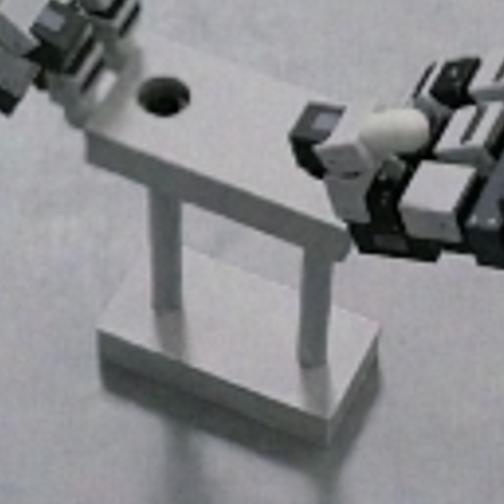

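Request:
move --pt "0 0 0 0 0 0 1 0 1 1 1 0 1 1 0.75 0 -0.8 -0.3 -0.571 0.678 0.226 0.168 0.6 -0.6 0 0.00094 -0.00034 0 0 0 1 0 1 1 1 0 1 1 0.75 0 -0.8 -0.3 -0.571 0.678 0.226 0.168 0.6 -0.6" --pt "-0.00015 -0.0157 0.0057 0 0 0 1 0 1 1 1 0 1 1 0.75 0 -0.8 -0.3 -0.571 0.678 0.226 0.168 0.6 -0.6 0.00013 -0.01473 0.00538 0 0 0 1 0 1 1 1 0 1 1 0.75 0 -0.8 -0.3 -0.571 0.678 0.226 0.168 0.6 -0.6" --speed 0.015

Scene clock: 2424.50 s.
left_arm: end_effector_position=(+0.7291, -0.2406, +0.3500) hand_goal=(+1.000, +0.000, +1.000, +1.000, +1.000, +0.000, +1.000, +1.000, +0.750, +0.000, -0.800, -0.300, -0.570, +0.678, +0.226, +0.168) hand_measured=(+1.004, -0.002, +1.002, +1.002, +1.004, -0.002, +1.002, +1.002, +0.756, +0.000, -0.796, -0.298, -0.568, +0.678, +0.222, +0.170) hand_current_ma=(+3, -2, +2, +1, +3, -2, +2, +1, +7, +0, +3, +2, +2, +0, -6, +1) hand_state=(goal, goal, goal, goal, goal, goal, goal, goal, goal, goal, goal, goal, goal, goal, goal, goal) hand_current_limit=0.60 hand_speed=-0.60 end_effector_quat_wxyz=(+0.561, +0.800, -0.177, -0.118) | right_arm: end_effector_position=(+0.6252, +0.4502, +0.3506) hand_goal=(+1.000, +0.000, +1.000, +1.000, +1.000, +0.000, +1.000, +1.000, +0.750, +0.000, -0.800, -0.300, -0.570, +0.678, +0.226, +0.168) hand_measured=(+1.004, +0.000, +1.002, +1.002, +1.004, +0.000, +1.002, +1.002, +0.760, +0.000, -0.796, -0.298, -0.568, +0.678, +0.224, +0.168) hand_current_ma=(+1, +0, +1, +0, +1, +0, +1, +0, +7, +0, +1, +1, +0, +0, -1, +0) hand_state=(goal, goal, goal, goal, goal, goal, goal, goal, goal, goal, goal, goal, goal, goal, goal, goal) hand_current_limit=0.60 hand_speed=-0.60 end_effector_quat_wxyz=(+0.131, +0.184, +0.800, +0.556)
Joint positions: left_arm=[3.296 -2.551 -0.508 -2.638 0.666 2.67] | right_arm=[0.206 -1.077 1.842 -3.365 -0.739 -0.424]
Joint torques (N m): left_arm=[-38.88 75.89 24.59 -6.89 -2.92 0.92] | right_arm=[14.42 -46.5 -20.55 -4.6 3.46 -1.57]
Wrist force (N): left_arm=[1.5 -17.6 -27.2] | right_arm=[-0.6 -23.7 -28.7]
Wrist torque (N m): left_arm=[5.14 -0.32 0.38] | right_arm=[4.89 -0.06 -0.26]
Wrist force, peak (N): left_arm=[1.9 -19.0 -28.6] | right_arm=[-0.2 -24.4 -30.2]
Hand target: left_arm +0.7291, -0.2406, +0.3500; +0.561, +0.800, -0.176, -0.118 | right_arm +0.6252, +0.4501, +0.3508; +0.131, +0.184, +0.800, +0.556
Off the commanded pose: left_arm 0.000 m, 0 deg | right_arm 0.000 m, 0 deg.
move: done

Request:
move --target '[-0.00001,-0.00157,0.00057,0,0,0,1,0,1,1,1,0,1,1,0.75,0,-0.8,-0.3,-0.571,0.678,0.226,0.168,0.6,-0.6,0.00001,-0.00157,0.00057,0,0,0,1,0,1,1,1,0,1,1,0.75,0,-0.8,-0.3,-0.571,0.678,0.226,0.168,0.6,-0.6]' --speed 0.01

Request:
move --target '[-0.00001,-0.00157,0.00057,0,0,0,1,0,1,1,1,0,1,1,0.75,0,-0.8,-0.3,-0.571,0.678,0.226,0.168,0.6,-0.6,0.00001,-0.00157,0.00057,0,0,0,1,0,1,1,1,0,1,1,0.75,0,-0.8,-0.3,-0.571,0.678,0.226,0.168,0.6,-0.6]' --speed 0.01

Request:
move --target '[-0.00001,-0.00157,0.00057,0,0,0,1,0,1,1,1,0,1,1,0.75,0,-0.8,-0.3,-0.571,0.678,0.226,0.168,0.6,-0.6,0.00001,-0.00157,0.00057,0,0,0,1,0,1,1,1,0,1,1,0.75,0,-0.8,-0.3,-0.571,0.678,0.226,0.168,0.6,-0.6]' --speed 0.01

Scene clock: 2429.90 s.
left_arm: end_effector_position=(+0.7291, -0.2406, +0.3490) hand_goal=(+1.000, +0.000, +1.000, +1.000, +1.000, +0.000, +1.000, +1.000, +0.750, +0.000, -0.800, -0.300, -0.570, +0.678, +0.226, +0.168) hand_measured=(+1.004, -0.002, +1.002, +1.002, +1.004, -0.002, +1.002, +1.002, +0.756, +0.000, -0.796, -0.298, -0.568, +0.678, +0.222, +0.170) hand_current_ma=(+3, -2, +2, +1, +3, -2, +2, +1, +7, +0, +3, +2, +2, +0, -6, +1) hand_state=(goal, goal, goal, goal, goal, goal, goal, goal, goal, goal, goal, goal, goal, goal, goal, goal) hand_current_limit=0.60 hand_speed=-0.60 end_effector_quat_wxyz=(+0.561, +0.800, -0.176, -0.118) | right_arm: end_effector_position=(+0.6252, +0.4501, +0.3498) hand_goal=(+1.000, +0.000, +1.000, +1.000, +1.000, +0.000, +1.000, +1.000, +0.750, +0.000, -0.800, -0.300, -0.570, +0.678, +0.226, +0.168) hand_measured=(+1.004, +0.000, +1.002, +1.002, +1.004, +0.000, +1.002, +1.002, +0.760, +0.000, -0.796, -0.298, -0.568, +0.678, +0.224, +0.168) hand_current_ma=(+1, +0, +1, +0, +1, +0, +1, +0, +7, +0, +1, +1, +0, +0, -1, +0) hand_state=(goal, goal, goal, goal, goal, goal, goal, goal, goal, goal, goal, goal, goal, goal, goal, goal) hand_current_limit=0.60 hand_speed=-0.60 end_effector_quat_wxyz=(+0.131, +0.184, +0.800, +0.556)
Joint positions: left_arm=[3.296 -2.551 -0.511 -2.635 0.666 2.67] | right_arm=[0.206 -1.075 1.842 -3.368 -0.739 -0.424]
Joint torques (N m): left_arm=[-24.97 77.51 14.95 -2.94 -4.86 -1.44] | right_arm=[3.4 -32.18 -13.61 -6.35 5.91 -1.66]
Wrist force (N): left_arm=[1.6 -17.2 -27.6] | right_arm=[-0.2 -23.8 -28.9]
Wrist torque (N m): left_arm=[5.24 -0.33 0.39] | right_arm=[4.91 -0.10 -0.22]
Wrist force, peak (N): left_arm=[1.7 -18.8 -28.4] | right_arm=[-0.4 -24.4 -29.3]
Hand target: left_arm +0.7291, -0.2406, +0.3490; +0.561, +0.800, -0.176, -0.118 | right_arm +0.6252, +0.4501, +0.3498; +0.131, +0.184, +0.800, +0.556
Off the commanded pose: left_arm 0.000 m, 0 deg | right_arm 0.000 m, 0 deg.
move: done

Scene clock: 2430.60 s.
left_arm: end_effector_position=(+0.7291, -0.2406, +0.3480) hand_goal=(+1.000, +0.000, +1.000, +1.000, +1.000, +0.000, +1.000, +1.000, +0.750, +0.000, -0.800, -0.300, -0.570, +0.678, +0.226, +0.168) hand_measured=(+1.004, -0.002, +1.002, +1.002, +1.004, -0.002, +1.002, +1.002, +0.756, +0.000, -0.796, -0.298, -0.568, +0.678, +0.222, +0.170) hand_current_ma=(+3, -2, +2, +1, +3, -2, +2, +1, +7, +0, +3, +2, +2, +0, -6, +1) hand_state=(goal, goal, goal, goal, goal, goal, goal, goal, goal, goal, goal, goal, goal, goal, goal, goal) hand_current_limit=0.60 hand_speed=-0.60 end_effector_quat_wxyz=(+0.561, +0.800, -0.176, -0.118) | right_arm: end_effector_position=(+0.6252, +0.4501, +0.3488) hand_goal=(+1.000, +0.000, +1.000, +1.000, +1.000, +0.000, +1.000, +1.000, +0.750, +0.000, -0.800, -0.300, -0.570, +0.678, +0.226, +0.168) hand_measured=(+1.004, +0.000, +1.002, +1.002, +1.004, +0.000, +1.002, +1.002, +0.760, +0.000, -0.796, -0.298, -0.568, +0.678, +0.224, +0.168) hand_current_ma=(+1, +0, +1, +0, +1, +0, +1, +0, +7, +0, +1, +1, +0, +0, -1, +0) hand_state=(goal, goal, goal, goal, goal, goal, goal, goal, goal, goal, goal, goal, goal, goal, goal, goal) hand_current_limit=0.60 hand_speed=-0.60 end_effector_quat_wxyz=(+0.131, +0.184, +0.800, +0.556)
Joint positions: left_arm=[3.296 -2.55 -0.514 -2.632 0.666 2.67] | right_arm=[0.206 -1.073 1.843 -3.37 -0.739 -0.424]
Joint torques (N m): left_arm=[-23.43 77.81 14.85 -2.96 -4.85 -1.19] | right_arm=[3.24 -33 -14.33 -6.25 5.8 -1.47]
Wrist force (N): left_arm=[1.7 -18.4 -27.2] | right_arm=[-0.5 -24.6 -28.0]
Wrist torque (N m): left_arm=[5.14 -0.33 0.39] | right_arm=[4.85 -0.09 -0.24]
Wrist force, peak (N): left_arm=[1.8 -18.5 -27.8] | right_arm=[-0.3 -24.1 -28.8]
Hand target: left_arm +0.7291, -0.2406, +0.3480; +0.561, +0.800, -0.176, -0.118 | right_arm +0.6252, +0.4501, +0.3488; +0.131, +0.184, +0.800, +0.556
Off the commanded pose: left_arm 0.000 m, 0 deg | right_arm 0.000 m, 0 deg.
move: done

Scene clock: 2431.30 s.
left_arm: end_effector_position=(+0.7291, -0.2406, +0.3470) hand_goal=(+1.000, +0.000, +1.000, +1.000, +1.000, +0.000, +1.000, +1.000, +0.750, +0.000, -0.800, -0.300, -0.570, +0.678, +0.226, +0.168) hand_measured=(+1.004, -0.002, +1.002, +1.002, +1.004, -0.002, +1.002, +1.002, +0.756, +0.000, -0.796, -0.298, -0.568, +0.678, +0.222, +0.170) hand_current_ma=(+3, -2, +2, +1, +3, -2, +2, +1, +7, +0, +3, +2, +2, +0, -6, +1) hand_state=(goal, goal, goal, goal, goal, goal, goal, goal, goal, goal, goal, goal, goal, goal, goal, goal) hand_current_limit=0.60 hand_speed=-0.60 end_effector_quat_wxyz=(+0.561, +0.800, -0.176, -0.118) | right_arm: end_effector_position=(+0.6252, +0.4501, +0.3478) hand_goal=(+1.000, +0.000, +1.000, +1.000, +1.000, +0.000, +1.000, +1.000, +0.750, +0.000, -0.800, -0.300, -0.570, +0.678, +0.226, +0.168) hand_measured=(+1.004, +0.000, +1.002, +1.002, +1.004, +0.000, +1.002, +1.002, +0.760, +0.000, -0.796, -0.298, -0.568, +0.678, +0.224, +0.168) hand_current_ma=(+1, +0, +1, +0, +1, +0, +1, +0, +7, +0, +1, +1, +0, +0, -1, +0) hand_state=(goal, goal, goal, goal, goal, goal, goal, goal, goal, goal, goal, goal, goal, goal, goal, goal) hand_current_limit=0.60 hand_speed=-0.60 end_effector_quat_wxyz=(+0.131, +0.184, +0.800, +0.556)
Joint positions: left_arm=[3.296 -2.55 -0.518 -2.629 0.666 2.67] | right_arm=[0.206 -1.072 1.843 -3.372 -0.739 -0.424]
Joint torques (N m): left_arm=[-22.4 77.2 15.07 -3 -4.59 -0.94] | right_arm=[2.25 -32.51 -14.67 -6.26 5.97 -1.69]
Wrist force (N): left_arm=[1.9 -17.8 -27.4] | right_arm=[-0.5 -23.9 -28.5]
Wrist torque (N m): left_arm=[5.13 -0.37 0.41] | right_arm=[4.87 -0.08 -0.24]
Wrist force, peak (N): left_arm=[1.8 -18.4 -27.6] | right_arm=[-0.6 -24.7 -28.2]
Hand target: left_arm +0.7291, -0.2406, +0.3470; +0.561, +0.800, -0.176, -0.118 | right_arm +0.6252, +0.4501, +0.3478; +0.131, +0.184, +0.800, +0.556
Off the commanded pose: left_arm 0.000 m, 0 deg | right_arm 0.000 m, 0 deg.
move: done

Request:
move --target '[-0.00001,-0.00157,0.00057,0,0,0,1,0,1,1,1,0,1,1,0.75,0,-0.8,-0.3,-0.571,0.678,0.226,0.168,0.6,-0.6,0.00001,-0.00157,0.00057,0,0,0,1,0,1,1,1,0,1,1,0.75,0,-0.8,-0.3,-0.571,0.678,0.226,0.168,0.6,-0.6]' --speed 0.005 --stop_force 8

Request:
move --target '[-0.00001,-0.00157,0.00057,0,0,0,1,0,1,1,1,0,1,1,0.75,0,-0.8,-0.3,-0.571,0.678,0.226,0.168,0.6,-0.6,0.00001,-0.00157,0.00057,0,0,0,1,0,1,1,1,0,1,1,0.75,0,-0.8,-0.3,-0.571,0.678,0.226,0.168,0.6,-0.6]' --speed 0.005 --stop_force 8 --zero false

Scene clock: 2435.73 s.
left_arm: end_effector_position=(+0.7292, -0.2406, +0.3460) hand_goal=(+1.000, +0.000, +1.000, +1.000, +1.000, +0.000, +1.000, +1.000, +0.750, +0.000, -0.800, -0.300, -0.570, +0.678, +0.226, +0.168) hand_measured=(+1.004, -0.002, +1.002, +1.002, +1.004, -0.002, +1.002, +1.002, +0.756, +0.000, -0.796, -0.298, -0.568, +0.678, +0.222, +0.170) hand_current_ma=(+3, -2, +2, +1, +3, -2, +2, +1, +7, +0, +3, +2, +2, +0, -6, +1) hand_state=(goal, goal, goal, goal, goal, goal, goal, goal, goal, goal, goal, goal, goal, goal, goal, goal) hand_current_limit=0.60 hand_speed=-0.60 end_effector_quat_wxyz=(+0.561, +0.800, -0.176, -0.118) | right_arm: end_effector_position=(+0.6252, +0.4501, +0.3468) hand_goal=(+1.000, +0.000, +1.000, +1.000, +1.000, +0.000, +1.000, +1.000, +0.750, +0.000, -0.800, -0.300, -0.570, +0.678, +0.226, +0.168) hand_measured=(+1.004, +0.000, +1.002, +1.002, +1.004, +0.000, +1.002, +1.002, +0.760, +0.000, -0.796, -0.298, -0.568, +0.678, +0.224, +0.168) hand_current_ma=(+1, +0, +1, +0, +1, +0, +1, +0, +7, +0, +1, +1, +0, +0, -1, +0) hand_state=(goal, goal, goal, goal, goal, goal, goal, goal, goal, goal, goal, goal, goal, goal, goal, goal) hand_current_limit=0.60 hand_speed=-0.60 end_effector_quat_wxyz=(+0.131, +0.184, +0.800, +0.556)
Joint positions: left_arm=[3.297 -2.55 -0.521 -2.626 0.666 2.67] | right_arm=[0.206 -1.07 1.844 -3.374 -0.739 -0.424]
Joint torques (N m): left_arm=[-21.65 76.61 21 -4.54 -5.07 -0.82] | right_arm=[2.31 -34.38 -14.87 -5.09 6.01 -0.96]
Wrist force (N): left_arm=[1.4 -16.7 -27.5] | right_arm=[-0.2 -23.4 -28.9]
Wrist torque (N m): left_arm=[5.17 -0.33 0.38] | right_arm=[4.84 -0.10 -0.23]
Wrist force, peak (N): left_arm=[1.8 -18.4 -27.8] | right_arm=[-0.4 -24.5 -28.9]
Hand target: left_arm +0.7292, -0.2406, +0.3460; +0.561, +0.800, -0.176, -0.118 | right_arm +0.6252, +0.4501, +0.3468; +0.131, +0.184, +0.800, +0.556
Off the commanded pose: left_arm 0.000 m, 0 deg | right_arm 0.000 m, 0 deg.
move: done

Scene clock: 2436.80 s.
left_arm: end_effector_position=(+0.7292, -0.2406, +0.3450) hand_goal=(+1.000, +0.000, +1.000, +1.000, +1.000, +0.000, +1.000, +1.000, +0.750, +0.000, -0.800, -0.300, -0.570, +0.678, +0.226, +0.168) hand_measured=(+1.004, -0.002, +1.002, +1.002, +1.004, -0.002, +1.002, +1.002, +0.756, +0.000, -0.796, -0.298, -0.568, +0.678, +0.222, +0.170) hand_current_ma=(+3, -2, +2, +1, +3, -2, +2, +1, +7, +0, +3, +2, +2, +0, -6, +1) hand_state=(goal, goal, goal, goal, goal, goal, goal, goal, goal, goal, goal, goal, goal, goal, goal, goal) hand_current_limit=0.60 hand_speed=-0.60 end_effector_quat_wxyz=(+0.561, +0.800, -0.176, -0.118) | right_arm: end_effector_position=(+0.6252, +0.4501, +0.3458) hand_goal=(+1.000, +0.000, +1.000, +1.000, +1.000, +0.000, +1.000, +1.000, +0.750, +0.000, -0.800, -0.300, -0.570, +0.678, +0.226, +0.168) hand_measured=(+1.004, +0.000, +1.002, +1.002, +1.004, +0.000, +1.002, +1.002, +0.760, +0.000, -0.796, -0.298, -0.568, +0.678, +0.224, +0.168) hand_current_ma=(+1, +0, +1, +0, +1, +0, +1, +0, +7, +0, +1, +1, +0, +0, -1, +0) hand_state=(goal, goal, goal, goal, goal, goal, goal, goal, goal, goal, goal, goal, goal, goal, goal, goal) hand_current_limit=0.60 hand_speed=-0.60 end_effector_quat_wxyz=(+0.131, +0.184, +0.800, +0.556)
Joint positions: left_arm=[3.297 -2.549 -0.524 -2.624 0.666 2.67] | right_arm=[0.206 -1.068 1.845 -3.377 -0.739 -0.424]
Joint torques (N m): left_arm=[-22.39 77.36 20.28 -4.4 -5.08 -0.85] | right_arm=[1.94 -36.14 -15.64 -4.97 5.94 -1.65]
Wrist force (N): left_arm=[1.3 -16.4 -27.2] | right_arm=[0.0 -23.3 -28.6]
Wrist torque (N m): left_arm=[5.16 -0.31 0.36] | right_arm=[4.82 -0.12 -0.21]
Wrist force, peak (N): left_arm=[1.7 -18.1 -27.5] | right_arm=[-0.3 -24.6 -28.1]
Hand target: left_arm +0.7292, -0.2406, +0.3450; +0.561, +0.800, -0.176, -0.118 | right_arm +0.6252, +0.4501, +0.3458; +0.131, +0.184, +0.800, +0.556
Off the commanded pose: left_arm 0.000 m, 0 deg | right_arm 0.000 m, 0 deg.
move: done

Request:
move --target '[-0.00001,-0.00157,0.00057,0,0,0,1,0,1,1,1,0,1,1,0.75,0,-0.8,-0.3,-0.571,0.678,0.226,0.168,0.6,-0.6,0.00001,-0.00157,0.00057,0,0,0,1,0,1,1,1,0,1,1,0.75,0,-0.8,-0.3,-0.571,0.678,0.226,0.168,0.6,-0.6]' --speed 0.005 --stop_force 8 --zero false

Request:
move --target '[-0.00001,-0.00157,0.00057,0,0,0,1,0,1,1,1,0,1,1,0.75,0,-0.8,-0.3,-0.571,0.678,0.226,0.168,0.6,-0.6,0.00001,-0.00157,0.00057,0,0,0,1,0,1,1,1,0,1,1,0.75,0,-0.8,-0.3,-0.571,0.678,0.226,0.168,0.6,-0.6]' --speed 0.005 --stop_force 8 --zero false

Scene clock: 2442.80 s.
left_arm: end_effector_position=(+0.7292, -0.2406, +0.3440) hand_goal=(+1.000, +0.000, +1.000, +1.000, +1.000, +0.000, +1.000, +1.000, +0.750, +0.000, -0.800, -0.300, -0.570, +0.678, +0.226, +0.168) hand_measured=(+1.004, -0.002, +1.002, +1.002, +1.004, -0.002, +1.002, +1.002, +0.756, +0.000, -0.796, -0.298, -0.568, +0.678, +0.222, +0.170) hand_current_ma=(+3, -2, +2, +1, +3, -2, +2, +1, +7, +0, +3, +2, +2, +0, -6, +1) hand_state=(goal, goal, goal, goal, goal, goal, goal, goal, goal, goal, goal, goal, goal, goal, goal, goal) hand_current_limit=0.60 hand_speed=-0.60 end_effector_quat_wxyz=(+0.561, +0.800, -0.176, -0.118) | right_arm: end_effector_position=(+0.6252, +0.4501, +0.3448) hand_goal=(+1.000, +0.000, +1.000, +1.000, +1.000, +0.000, +1.000, +1.000, +0.750, +0.000, -0.800, -0.300, -0.570, +0.678, +0.226, +0.168) hand_measured=(+1.004, +0.000, +1.002, +1.002, +1.004, +0.000, +1.002, +1.002, +0.760, +0.000, -0.796, -0.298, -0.568, +0.678, +0.224, +0.168) hand_current_ma=(+1, +0, +1, +0, +1, +0, +1, +0, +7, +0, +1, +1, +0, +0, -1, +0) hand_state=(goal, goal, goal, goal, goal, goal, goal, goal, goal, goal, goal, goal, goal, goal, goal, goal) hand_current_limit=0.60 hand_speed=-0.60 end_effector_quat_wxyz=(+0.131, +0.184, +0.800, +0.556)
Joint positions: left_arm=[3.297 -2.549 -0.527 -2.621 0.666 2.67] | right_arm=[0.206 -1.067 1.845 -3.379 -0.739 -0.424]
Joint torques (N m): left_arm=[-27.91 78.34 21.07 -4.57 -5.06 -1.92] | right_arm=[1.77 -35.31 -14.35 -5.03 5.93 -1.52]
Wrist force (N): left_arm=[1.4 -17.8 -27.4] | right_arm=[-0.5 -24.2 -28.1]
Wrist torque (N m): left_arm=[5.12 -0.32 0.37] | right_arm=[4.77 -0.08 -0.25]
Wrist force, peak (N): left_arm=[1.4 -18.0 -27.9] | right_arm=[-0.3 -24.5 -28.7]
Hand target: left_arm +0.7292, -0.2406, +0.3440; +0.561, +0.800, -0.176, -0.118 | right_arm +0.6252, +0.4501, +0.3448; +0.131, +0.184, +0.800, +0.556
Off the commanded pose: left_arm 0.000 m, 0 deg | right_arm 0.000 m, 0 deg.
move: done

Scene clock: 2443.87 s.
left_arm: end_effector_position=(+0.7292, -0.2406, +0.3430) hand_goal=(+1.000, +0.000, +1.000, +1.000, +1.000, +0.000, +1.000, +1.000, +0.750, +0.000, -0.800, -0.300, -0.570, +0.678, +0.226, +0.168) hand_measured=(+1.004, -0.002, +1.002, +1.002, +1.004, -0.002, +1.002, +1.002, +0.756, +0.000, -0.796, -0.298, -0.568, +0.678, +0.222, +0.170) hand_current_ma=(+3, -2, +2, +1, +3, -2, +2, +1, +7, +0, +3, +2, +2, +0, -6, +1) hand_state=(goal, goal, goal, goal, goal, goal, goal, goal, goal, goal, goal, goal, goal, goal, goal, goal) hand_current_limit=0.60 hand_speed=-0.60 end_effector_quat_wxyz=(+0.561, +0.800, -0.176, -0.118) | right_arm: end_effector_position=(+0.6252, +0.4501, +0.3438) hand_goal=(+1.000, +0.000, +1.000, +1.000, +1.000, +0.000, +1.000, +1.000, +0.750, +0.000, -0.800, -0.300, -0.570, +0.678, +0.226, +0.168) hand_measured=(+1.004, +0.000, +1.002, +1.002, +1.004, +0.000, +1.002, +1.002, +0.760, +0.000, -0.796, -0.298, -0.568, +0.678, +0.224, +0.168) hand_current_ma=(+1, +0, +1, +0, +1, +0, +1, +0, +7, +0, +1, +1, +0, +0, -1, +0) hand_state=(goal, goal, goal, goal, goal, goal, goal, goal, goal, goal, goal, goal, goal, goal, goal, goal) hand_current_limit=0.60 hand_speed=-0.60 end_effector_quat_wxyz=(+0.131, +0.184, +0.800, +0.556)
Joint positions: left_arm=[3.297 -2.549 -0.53 -2.618 0.666 2.67] | right_arm=[0.206 -1.065 1.846 -3.381 -0.739 -0.424]
Joint torques (N m): left_arm=[-29.93 77.45 19.78 -4.14 -5.16 -1.97] | right_arm=[1.4 -35.96 -15.81 -5.17 5.7 -1.74]
Wrist force (N): left_arm=[0.8 -17.8 -27.1] | right_arm=[-0.5 -24.2 -27.6]
Wrist torque (N m): left_arm=[5.10 -0.32 0.27] | right_arm=[4.78 -0.03 -0.22]
Wrist force, peak (N): left_arm=[1.2 -18.0 -27.5] | right_arm=[-0.5 -24.2 -28.0]
Hand target: left_arm +0.7292, -0.2406, +0.3430; +0.561, +0.800, -0.176, -0.118 | right_arm +0.6252, +0.4501, +0.3438; +0.131, +0.184, +0.800, +0.556
Off the commanded pose: left_arm 0.000 m, 0 deg | right_arm 0.000 m, 0 deg.
move: done

Request:
move --target '[-0.00001,-0.00157,0.00057,0,0,0,1,0,1,1,1,0,1,1,0.75,0,-0.8,-0.3,-0.571,0.678,0.226,0.168,0.6,-0.6,0.00001,-0.00157,0.00057,0,0,0,1,0,1,1,1,0,1,1,0.75,0,-0.8,-0.3,-0.571,0.678,0.226,0.168,0.6,-0.6]' --speed 0.005 --stop_force 8 --zero false

Request:
move --target '[-0.00001,-0.00157,0.00057,0,0,0,1,0,1,1,1,0,1,1,0.75,0,-0.8,-0.3,-0.571,0.678,0.226,0.168,0.6,-0.6,0.00001,-0.00157,0.00057,0,0,0,1,0,1,1,1,0,1,1,0.75,0,-0.8,-0.3,-0.571,0.678,0.226,0.168,0.6,-0.6]' --speed 0.005 --stop_force 8 --zero false

Scene clock: 2448.27 s.
left_arm: end_effector_position=(+0.7292, -0.2406, +0.3420) hand_goal=(+1.000, +0.000, +1.000, +1.000, +1.000, +0.000, +1.000, +1.000, +0.750, +0.000, -0.800, -0.300, -0.570, +0.678, +0.226, +0.168) hand_measured=(+1.004, -0.004, +1.002, +1.002, +1.004, -0.004, +1.002, +1.002, +0.756, +0.000, -0.796, -0.298, -0.568, +0.678, +0.222, +0.170) hand_current_ma=(+3, -3, +2, +1, +3, -4, +2, +1, +7, +0, +3, +2, +2, +0, -6, +1) hand_state=(goal, goal, goal, goal, goal, goal, goal, goal, goal, goal, goal, goal, goal, goal, goal, goal) hand_current_limit=0.60 hand_speed=-0.60 end_effector_quat_wxyz=(+0.561, +0.800, -0.176, -0.118) | right_arm: end_effector_position=(+0.6252, +0.4501, +0.3428) hand_goal=(+1.000, +0.000, +1.000, +1.000, +1.000, +0.000, +1.000, +1.000, +0.750, +0.000, -0.800, -0.300, -0.570, +0.678, +0.226, +0.168) hand_measured=(+1.004, +0.000, +1.002, +1.002, +1.004, +0.000, +1.002, +1.002, +0.760, +0.000, -0.796, -0.298, -0.568, +0.678, +0.224, +0.168) hand_current_ma=(+1, +0, +1, +0, +1, +0, +1, +0, +7, +0, +1, +1, +0, +0, -1, +0) hand_state=(goal, goal, goal, goal, goal, goal, goal, goal, goal, goal, goal, goal, goal, goal, goal, goal) hand_current_limit=0.60 hand_speed=-0.60 end_effector_quat_wxyz=(+0.131, +0.184, +0.800, +0.556)
Joint positions: left_arm=[3.297 -2.549 -0.533 -2.615 0.666 2.67] | right_arm=[0.206 -1.063 1.847 -3.384 -0.739 -0.424]
Joint torques (N m): left_arm=[-39.59 77.59 19.44 -4.37 -5.13 -1.58] | right_arm=[1.69 -35.49 -13.99 -5.1 5.33 -1.43]
Wrist force (N): left_arm=[1.2 -17.7 -28.0] | right_arm=[0.0 -24.2 -26.7]
Wrist torque (N m): left_arm=[5.21 -0.40 0.29] | right_arm=[4.62 -0.02 -0.15]
Wrist force, peak (N): left_arm=[1.1 -17.7 -28.4] | right_arm=[-0.4 -24.7 -28.1]
Hand target: left_arm +0.7292, -0.2406, +0.3420; +0.561, +0.800, -0.176, -0.118 | right_arm +0.6252, +0.4501, +0.3428; +0.131, +0.184, +0.800, +0.556
Off the commanded pose: left_arm 0.000 m, 0 deg | right_arm 0.000 m, 0 deg.
move: done

Scene clock: 2449.33 s.
left_arm: end_effector_position=(+0.7292, -0.2406, +0.3410) hand_goal=(+1.000, +0.000, +1.000, +1.000, +1.000, +0.000, +1.000, +1.000, +0.750, +0.000, -0.800, -0.300, -0.570, +0.678, +0.226, +0.168) hand_measured=(+1.004, -0.006, +1.002, +1.002, +1.004, -0.006, +1.002, +1.002, +0.756, +0.000, -0.796, -0.298, -0.568, +0.678, +0.222, +0.170) hand_current_ma=(+3, -6, +2, +1, +3, -6, +2, +1, +7, +0, +3, +2, +2, +0, -6, +1) hand_state=(goal, goal, goal, goal, goal, goal, goal, goal, goal, goal, goal, goal, goal, goal, goal, goal) hand_current_limit=0.60 hand_speed=-0.60 end_effector_quat_wxyz=(+0.561, +0.800, -0.176, -0.118) | right_arm: end_effector_position=(+0.6252, +0.4501, +0.3418) hand_goal=(+1.000, +0.000, +1.000, +1.000, +1.000, +0.000, +1.000, +1.000, +0.750, +0.000, -0.800, -0.300, -0.570, +0.678, +0.226, +0.168) hand_measured=(+1.002, +0.000, +1.002, +1.002, +1.004, +0.000, +1.002, +1.002, +0.760, +0.000, -0.796, -0.298, -0.568, +0.678, +0.224, +0.168) hand_current_ma=(+1, +0, +1, +0, +1, +0, +1, +0, +7, +0, +1, +1, +0, +0, -1, +0) hand_state=(goal, goal, goal, goal, goal, goal, goal, goal, goal, goal, goal, goal, goal, goal, goal, goal) hand_current_limit=0.60 hand_speed=-0.60 end_effector_quat_wxyz=(+0.131, +0.184, +0.800, +0.556)
Joint positions: left_arm=[3.296 -2.548 -0.536 -2.612 0.666 2.67] | right_arm=[0.206 -1.061 1.847 -3.386 -0.739 -0.424]
Joint torques (N m): left_arm=[-39.81 75.54 19.59 -4.59 -5.16 -1.59] | right_arm=[1.47 -37.98 -15.14 -5.21 5.57 -1.5]
Wrist force (N): left_arm=[0.8 -16.5 -30.7] | right_arm=[-0.3 -24.1 -24.7]
Wrist torque (N m): left_arm=[5.56 -0.39 0.25] | right_arm=[4.27 -0.03 -0.20]
Wrist force, peak (N): left_arm=[0.7 -17.2 -30.8] | right_arm=[0.0 -24.0 -26.8]
Hand target: left_arm +0.7292, -0.2406, +0.3410; +0.561, +0.800, -0.176, -0.118 | right_arm +0.6252, +0.4501, +0.3418; +0.131, +0.184, +0.800, +0.556
Off the commanded pose: left_arm 0.000 m, 0 deg | right_arm 0.000 m, 0 deg.
move: done

Request:
move --target '[0,-0.00009,-0.00024,0,0,0,1,0,1,1,1,0,1,1,0.75,0,-0.8,-0.3,-0.571,0.678,0.226,0.168,0.6,-0.6,0,0.00009,0.00024,0,0,0,1,0,1,1,1,0,1,1,0.75,0,-0.8,-0.3,-0.571,0.678,0.226,0.168,0.6,-0.6]' --speed 0.005

Request:
move --target '[-0.00001,-0.00157,0.00057,0,0,0,1,0,1,1,1,0,1,1,0.75,0,-0.8,-0.3,-0.571,0.678,0.226,0.168,0.6,-0.6,0.00001,-0.00157,0.00057,0,0,0,1,0,1,1,1,0,1,1,0.75,0,-0.8,-0.3,-0.571,0.678,0.226,0.168,0.6,-0.6]' --speed 0.005 --cameras '["cam_high","cam_head_left"]'

Scene clock: 2454.97 s.
left_arm: end_effector_position=(+0.7292, -0.2405, +0.3410) hand_goal=(+1.000, +0.000, +1.000, +1.000, +1.000, +0.000, +1.000, +1.000, +0.750, +0.000, -0.800, -0.300, -0.570, +0.678, +0.226, +0.168) hand_measured=(+1.004, -0.006, +1.002, +1.002, +1.004, -0.006, +1.002, +1.002, +0.756, +0.000, -0.796, -0.298, -0.568, +0.678, +0.222, +0.170) hand_current_ma=(+3, -6, +2, +1, +3, -6, +2, +1, +7, +0, +3, +2, +2, +0, -6, +1) hand_state=(goal, goal, goal, goal, goal, goal, goal, goal, goal, goal, goal, goal, goal, goal, goal, goal) hand_current_limit=0.60 hand_speed=-0.60 end_effector_quat_wxyz=(+0.561, +0.800, -0.176, -0.118) | right_arm: end_effector_position=(+0.6252, +0.4502, +0.3418) hand_goal=(+1.000, +0.000, +1.000, +1.000, +1.000, +0.000, +1.000, +1.000, +0.750, +0.000, -0.800, -0.300, -0.570, +0.678, +0.226, +0.168) hand_measured=(+1.002, +0.000, +1.002, +1.002, +1.004, +0.000, +1.002, +1.002, +0.760, +0.000, -0.796, -0.298, -0.568, +0.678, +0.224, +0.168) hand_current_ma=(+1, +0, +1, +0, +1, +0, +1, +0, +7, +0, +1, +1, +0, +0, -1, +0) hand_state=(goal, goal, goal, goal, goal, goal, goal, goal, goal, goal, goal, goal, goal, goal, goal, goal) hand_current_limit=0.60 hand_speed=-0.60 end_effector_quat_wxyz=(+0.131, +0.184, +0.800, +0.556)
Joint positions: left_arm=[3.297 -2.549 -0.536 -2.613 0.666 2.67] | right_arm=[0.206 -1.061 1.847 -3.386 -0.739 -0.424]
Joint torques (N m): left_arm=[-17.5 55.79 22.66 -7.29 -2.21 2.91] | right_arm=[21.6 -31.13 -40.46 -4.92 2.04 1.35]
Wrist force (N): left_arm=[0.9 -16.2 -28.6] | right_arm=[0.0 -23.3 -28.2]
Wrist torque (N m): left_arm=[5.36 -0.38 0.27] | right_arm=[4.79 0.02 -0.18]
Wrist force, peak (N): left_arm=[0.8 -17.0 -30.7] | right_arm=[0.1 -24.5 -27.2]
Hand target: left_arm +0.7292, -0.2404, +0.3410; +0.561, +0.800, -0.176, -0.118 | right_arm +0.6252, +0.4502, +0.3418; +0.131, +0.184, +0.800, +0.556
Off the commanded pose: left_arm 0.000 m, 0 deg | right_arm 0.000 m, 0 deg.
move: done

Scene clock: 2455.67 s.
left_arm: end_effector_position=(+0.7293, -0.2404, +0.3399) hand_goal=(+1.000, +0.000, +1.000, +1.000, +1.000, +0.000, +1.000, +1.000, +0.750, +0.000, -0.800, -0.300, -0.570, +0.678, +0.226, +0.168) hand_measured=(+1.004, -0.006, +1.002, +1.002, +1.004, -0.006, +1.002, +1.002, +0.756, +0.000, -0.796, -0.298, -0.568, +0.678, +0.222, +0.170) hand_current_ma=(+3, -6, +2, +1, +3, -6, +2, +1, +7, +0, +3, +2, +2, +0, -6, +1) hand_state=(goal, goal, goal, goal, goal, goal, goal, goal, goal, goal, goal, goal, goal, goal, goal, goal) hand_current_limit=0.60 hand_speed=-0.60 end_effector_quat_wxyz=(+0.561, +0.800, -0.176, -0.118) | right_arm: end_effector_position=(+0.6252, +0.4502, +0.3408) hand_goal=(+1.000, +0.000, +1.000, +1.000, +1.000, +0.000, +1.000, +1.000, +0.750, +0.000, -0.800, -0.300, -0.570, +0.678, +0.226, +0.168) hand_measured=(+1.002, +0.000, +1.002, +1.002, +1.004, +0.000, +1.002, +1.002, +0.760, +0.000, -0.796, -0.298, -0.568, +0.678, +0.224, +0.168) hand_current_ma=(+1, +0, +1, +0, +1, +0, +1, +0, +7, +0, +1, +1, +0, +0, -1, +0) hand_state=(goal, goal, goal, goal, goal, goal, goal, goal, goal, goal, goal, goal, goal, goal, goal, goal) hand_current_limit=0.60 hand_speed=-0.60 end_effector_quat_wxyz=(+0.131, +0.184, +0.800, +0.556)
Joint positions: left_arm=[3.297 -2.549 -0.539 -2.61 0.666 2.67] | right_arm=[0.206 -1.06 1.847 -3.388 -0.739 -0.424]
Joint torques (N m): left_arm=[-17.87 76.28 14.48 -2.73 -2.67 3.07] | right_arm=[21.42 -33.75 -13.31 -6.33 2.49 0.95]
Wrist force (N): left_arm=[0.8 -17.5 -28.3] | right_arm=[-0.6 -24.2 -27.1]
Wrist torque (N m): left_arm=[5.27 -0.38 0.24] | right_arm=[4.67 -0.02 -0.24]
Wrist force, peak (N): left_arm=[0.5 -18.2 -28.1] | right_arm=[0.1 -23.7 -29.6]
Hand target: left_arm +0.7292, -0.2404, +0.3400; +0.561, +0.800, -0.176, -0.118 | right_arm +0.6252, +0.4502, +0.3408; +0.131, +0.184, +0.800, +0.556
Off the commanded pose: left_arm 0.000 m, 0 deg | right_arm 0.000 m, 0 deg.
move: done
Images, in order (width x height): cam_head_left 672x504, cam_high 672x504.

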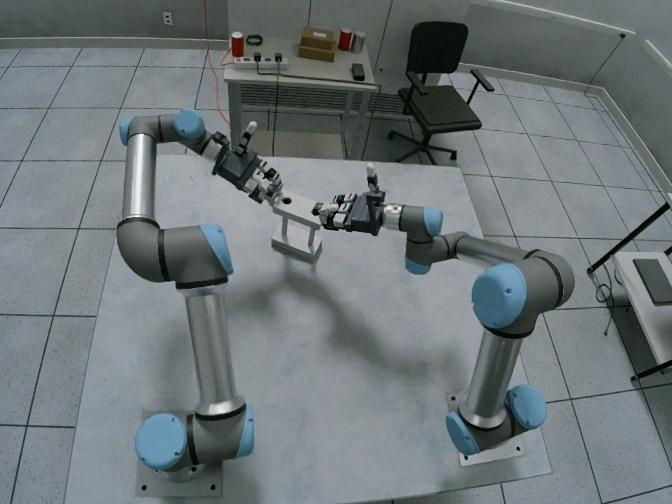

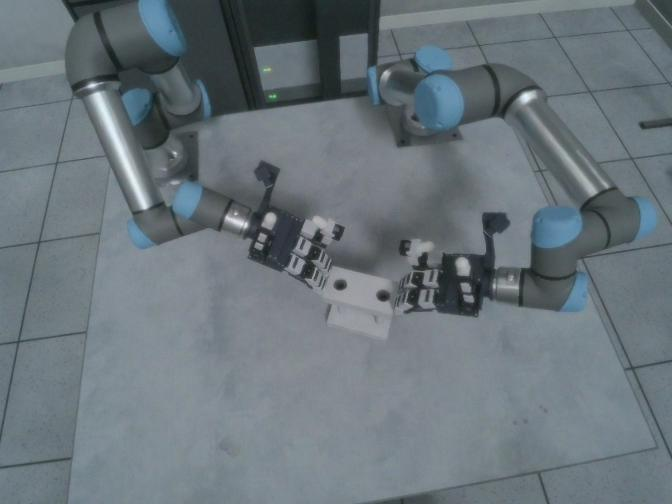

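Request:
move --target '[-0.00003,-0.0047,0.00171,0,0,0,1,0,1,1,1,0,1,1,0.75,0,-0.8,-0.3,-0.571,0.678,0.226,0.168,0.6,-0.6,0.00003,-0.0047,0.00171,0,0,0,1,0,1,1,1,0,1,1,0.75,0,-0.8,-0.3,-0.571,0.678,0.226,0.168,0.6,-0.6]' --speed 0.007 --stop_force 9

Scene clock: 2459.17 s.
left_arm: end_effector_position=(+0.7292, -0.2404, +0.3370) hand_goal=(+1.000, +0.000, +1.000, +1.000, +1.000, +0.000, +1.000, +1.000, +0.750, +0.000, -0.800, -0.300, -0.570, +0.678, +0.226, +0.168) hand_measured=(+1.004, -0.006, +1.002, +1.002, +1.004, -0.008, +1.002, +1.002, +0.756, +0.000, -0.796, -0.298, -0.568, +0.678, +0.222, +0.170) hand_current_ma=(+3, -7, +2, +1, +3, -7, +2, +1, +7, +0, +3, +2, +2, +0, -6, +1) hand_state=(goal, goal, goal, goal, goal, goal, goal, goal, goal, goal, goal, goal, goal, goal, goal, goal) hand_current_limit=0.60 hand_speed=-0.60 end_effector_quat_wxyz=(+0.561, +0.800, -0.176, -0.118) | right_arm: end_effector_position=(+0.6252, +0.4502, +0.3377) hand_goal=(+1.000, +0.000, +1.000, +1.000, +1.000, +0.000, +1.000, +1.000, +0.750, +0.000, -0.800, -0.300, -0.570, +0.678, +0.226, +0.168) hand_measured=(+1.002, +0.000, +1.002, +1.002, +1.004, +0.000, +1.002, +1.002, +0.760, +0.000, -0.796, -0.298, -0.568, +0.678, +0.224, +0.168) hand_current_ma=(+1, +0, +1, +0, +1, +0, +1, +0, +7, +0, +1, +1, +0, +0, -1, +0) hand_state=(goal, goal, goal, goal, goal, goal, goal, goal, goal, goal, goal, goal, goal, goal, goal, goal) hand_current_limit=0.60 hand_speed=-0.60 end_effector_quat_wxyz=(+0.131, +0.184, +0.800, +0.556)
Joint positions: left_arm=[3.297 -2.548 -0.548 -2.602 0.666 2.67] | right_arm=[0.206 -1.054 1.849 -3.395 -0.739 -0.424]
Joint torques (N m): left_arm=[-20.38 71.72 23.27 -7.23 -5.2 0.91] | right_arm=[13.01 -40.39 -13.93 -2.94 5.28 -1.6]
Wrist force (N): left_arm=[0.7 -14.1 -30.6] | right_arm=[-0.5 -17.2 -31.0]
Wrist torque (N m): left_arm=[5.49 -0.36 0.24] | right_arm=[4.95 0.02 -0.21]
Wrist force, peak (N): left_arm=[0.6 -14.6 -31.3] | right_arm=[-0.5 -24.3 -27.9]
Hand target: left_arm +0.7292, -0.2405, +0.3370; +0.561, +0.800, -0.176, -0.118 | right_arm +0.6252, +0.4502, +0.3378; +0.131, +0.184, +0.800, +0.556
Off the commanded pose: left_arm 0.000 m, 0 deg | right_arm 0.000 m, 0 deg.
move: done

Request:
move --target '[-0.00001,-0.00078,0.00028,0,0,0,1,0,1,1,1,0,1,1,0.75,0,-0.8,-0.3,-0.571,0.678,0.226,0.168,0.6,-0.6,0.00001,-0.00078,0.00028,0,0,0,1,0,1,1,1,0,1,1,0.75,0,-0.8,-0.3,-0.571,0.678,0.226,0.168,0.6,-0.6]' --speed 0.005 --cameras '["cam_high","cam_head_left","cam_left_wrist"]'

Request:
zoom_image --camera "cam_head_left" --region '[255, 180, 345, 270]'

Request:
zoom_image --camera "cam_high" --region '[310, 255, 410, 345]'

Scene clock: 2465.33 s.
left_arm: end_effector_position=(+0.7293, -0.2404, +0.3365) hand_goal=(+1.000, +0.000, +1.000, +1.000, +1.000, +0.000, +1.000, +1.000, +0.750, +0.000, -0.800, -0.300, -0.570, +0.678, +0.226, +0.168) hand_measured=(+1.004, -0.006, +1.002, +1.002, +1.004, -0.008, +1.002, +1.002, +0.756, +0.000, -0.796, -0.298, -0.568, +0.678, +0.222, +0.170) hand_current_ma=(+3, -7, +2, +1, +3, -7, +2, +1, +7, +0, +3, +2, +2, +0, -6, +1) hand_state=(goal, goal, goal, goal, goal, goal, goal, goal, goal, goal, goal, goal, goal, goal, goal, goal) hand_current_limit=0.60 hand_speed=-0.60 end_effector_quat_wxyz=(+0.561, +0.800, -0.176, -0.118) | right_arm: end_effector_position=(+0.6252, +0.4502, +0.3373) hand_goal=(+1.000, +0.000, +1.000, +1.000, +1.000, +0.000, +1.000, +1.000, +0.750, +0.000, -0.800, -0.300, -0.570, +0.678, +0.226, +0.168) hand_measured=(+1.002, +0.000, +1.002, +1.002, +1.004, +0.000, +1.002, +1.002, +0.760, +0.000, -0.796, -0.298, -0.568, +0.678, +0.224, +0.168) hand_current_ma=(+1, +0, +1, +0, +1, +0, +1, +0, +7, +0, +1, +1, +0, +0, -1, +0) hand_state=(goal, goal, goal, goal, goal, goal, goal, goal, goal, goal, goal, goal, goal, goal, goal, goal) hand_current_limit=0.60 hand_speed=-0.60 end_effector_quat_wxyz=(+0.131, +0.184, +0.800, +0.556)
Joint positions: left_arm=[3.297 -2.548 -0.549 -2.6 0.666 2.67] | right_arm=[0.206 -1.054 1.849 -3.397 -0.739 -0.424]
Joint torques (N m): left_arm=[-31.05 73.53 11.73 -2.69 -4.93 -1.31] | right_arm=[3.64 -27.02 -9.38 -4.91 3.77 -1.5]
Wrist force (N): left_arm=[0.3 -12.6 -32.2] | right_arm=[0.0 -16.1 -31.1]
Wrist torque (N m): left_arm=[5.67 -0.32 0.21] | right_arm=[4.90 -0.02 -0.18]
Wrist force, peak (N): left_arm=[0.7 -14.6 -31.8] | right_arm=[-0.3 -16.7 -31.8]
Hand target: left_arm +0.7292, -0.2405, +0.3365; +0.561, +0.800, -0.176, -0.118 | right_arm +0.6252, +0.4502, +0.3373; +0.131, +0.184, +0.800, +0.556
Off the commanded pose: left_arm 0.000 m, 0 deg | right_arm 0.000 m, 0 deg.
move: done
Images, in order (width x height): cam_head_left 672x504, cam_high 672x504, cam_left_wrist 672x504.

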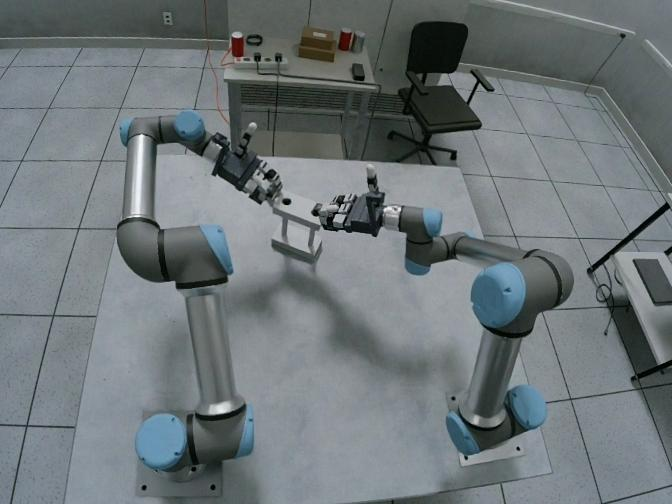

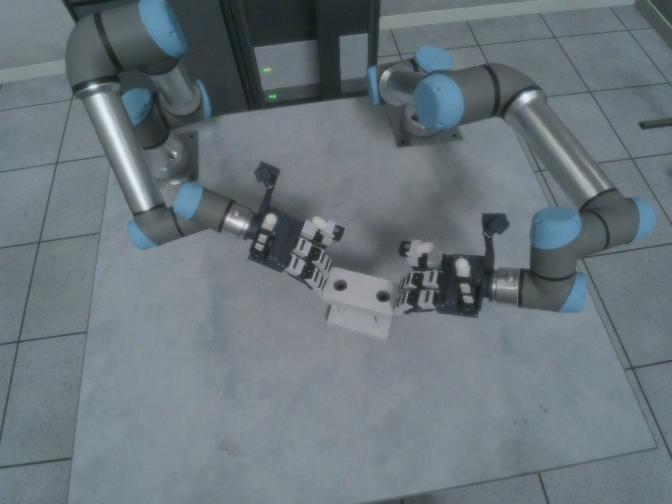

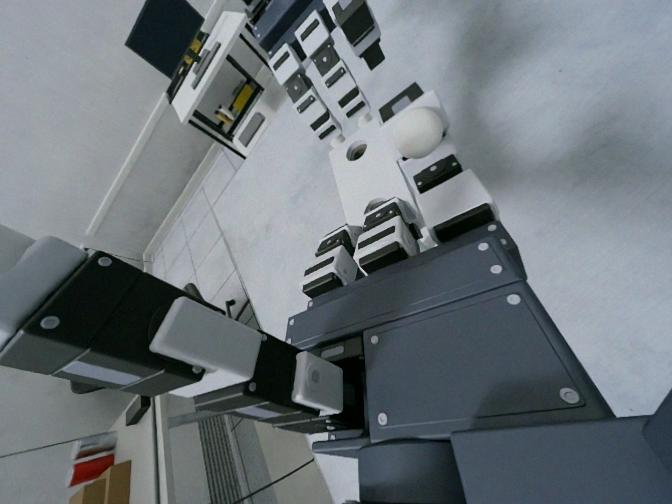

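Scaled by 5.600 from the camera's 672x504 image, which has a finer 960x720 frame.

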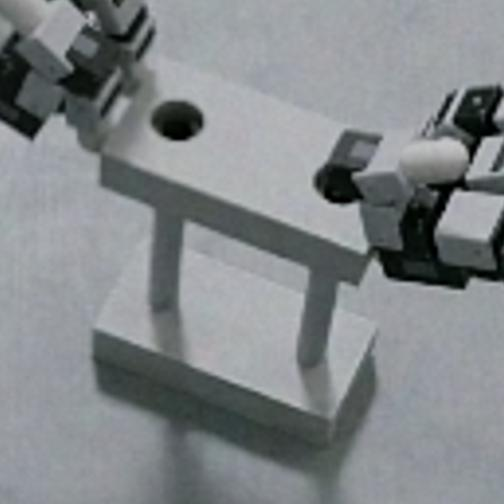

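Scaled by 5.040 from the camera's 672x504 image, which has a finer 960x720 frame.

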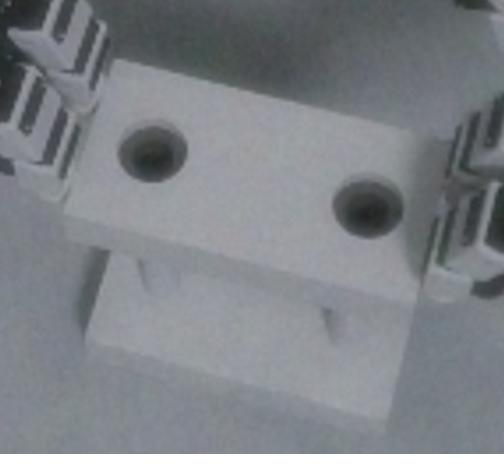

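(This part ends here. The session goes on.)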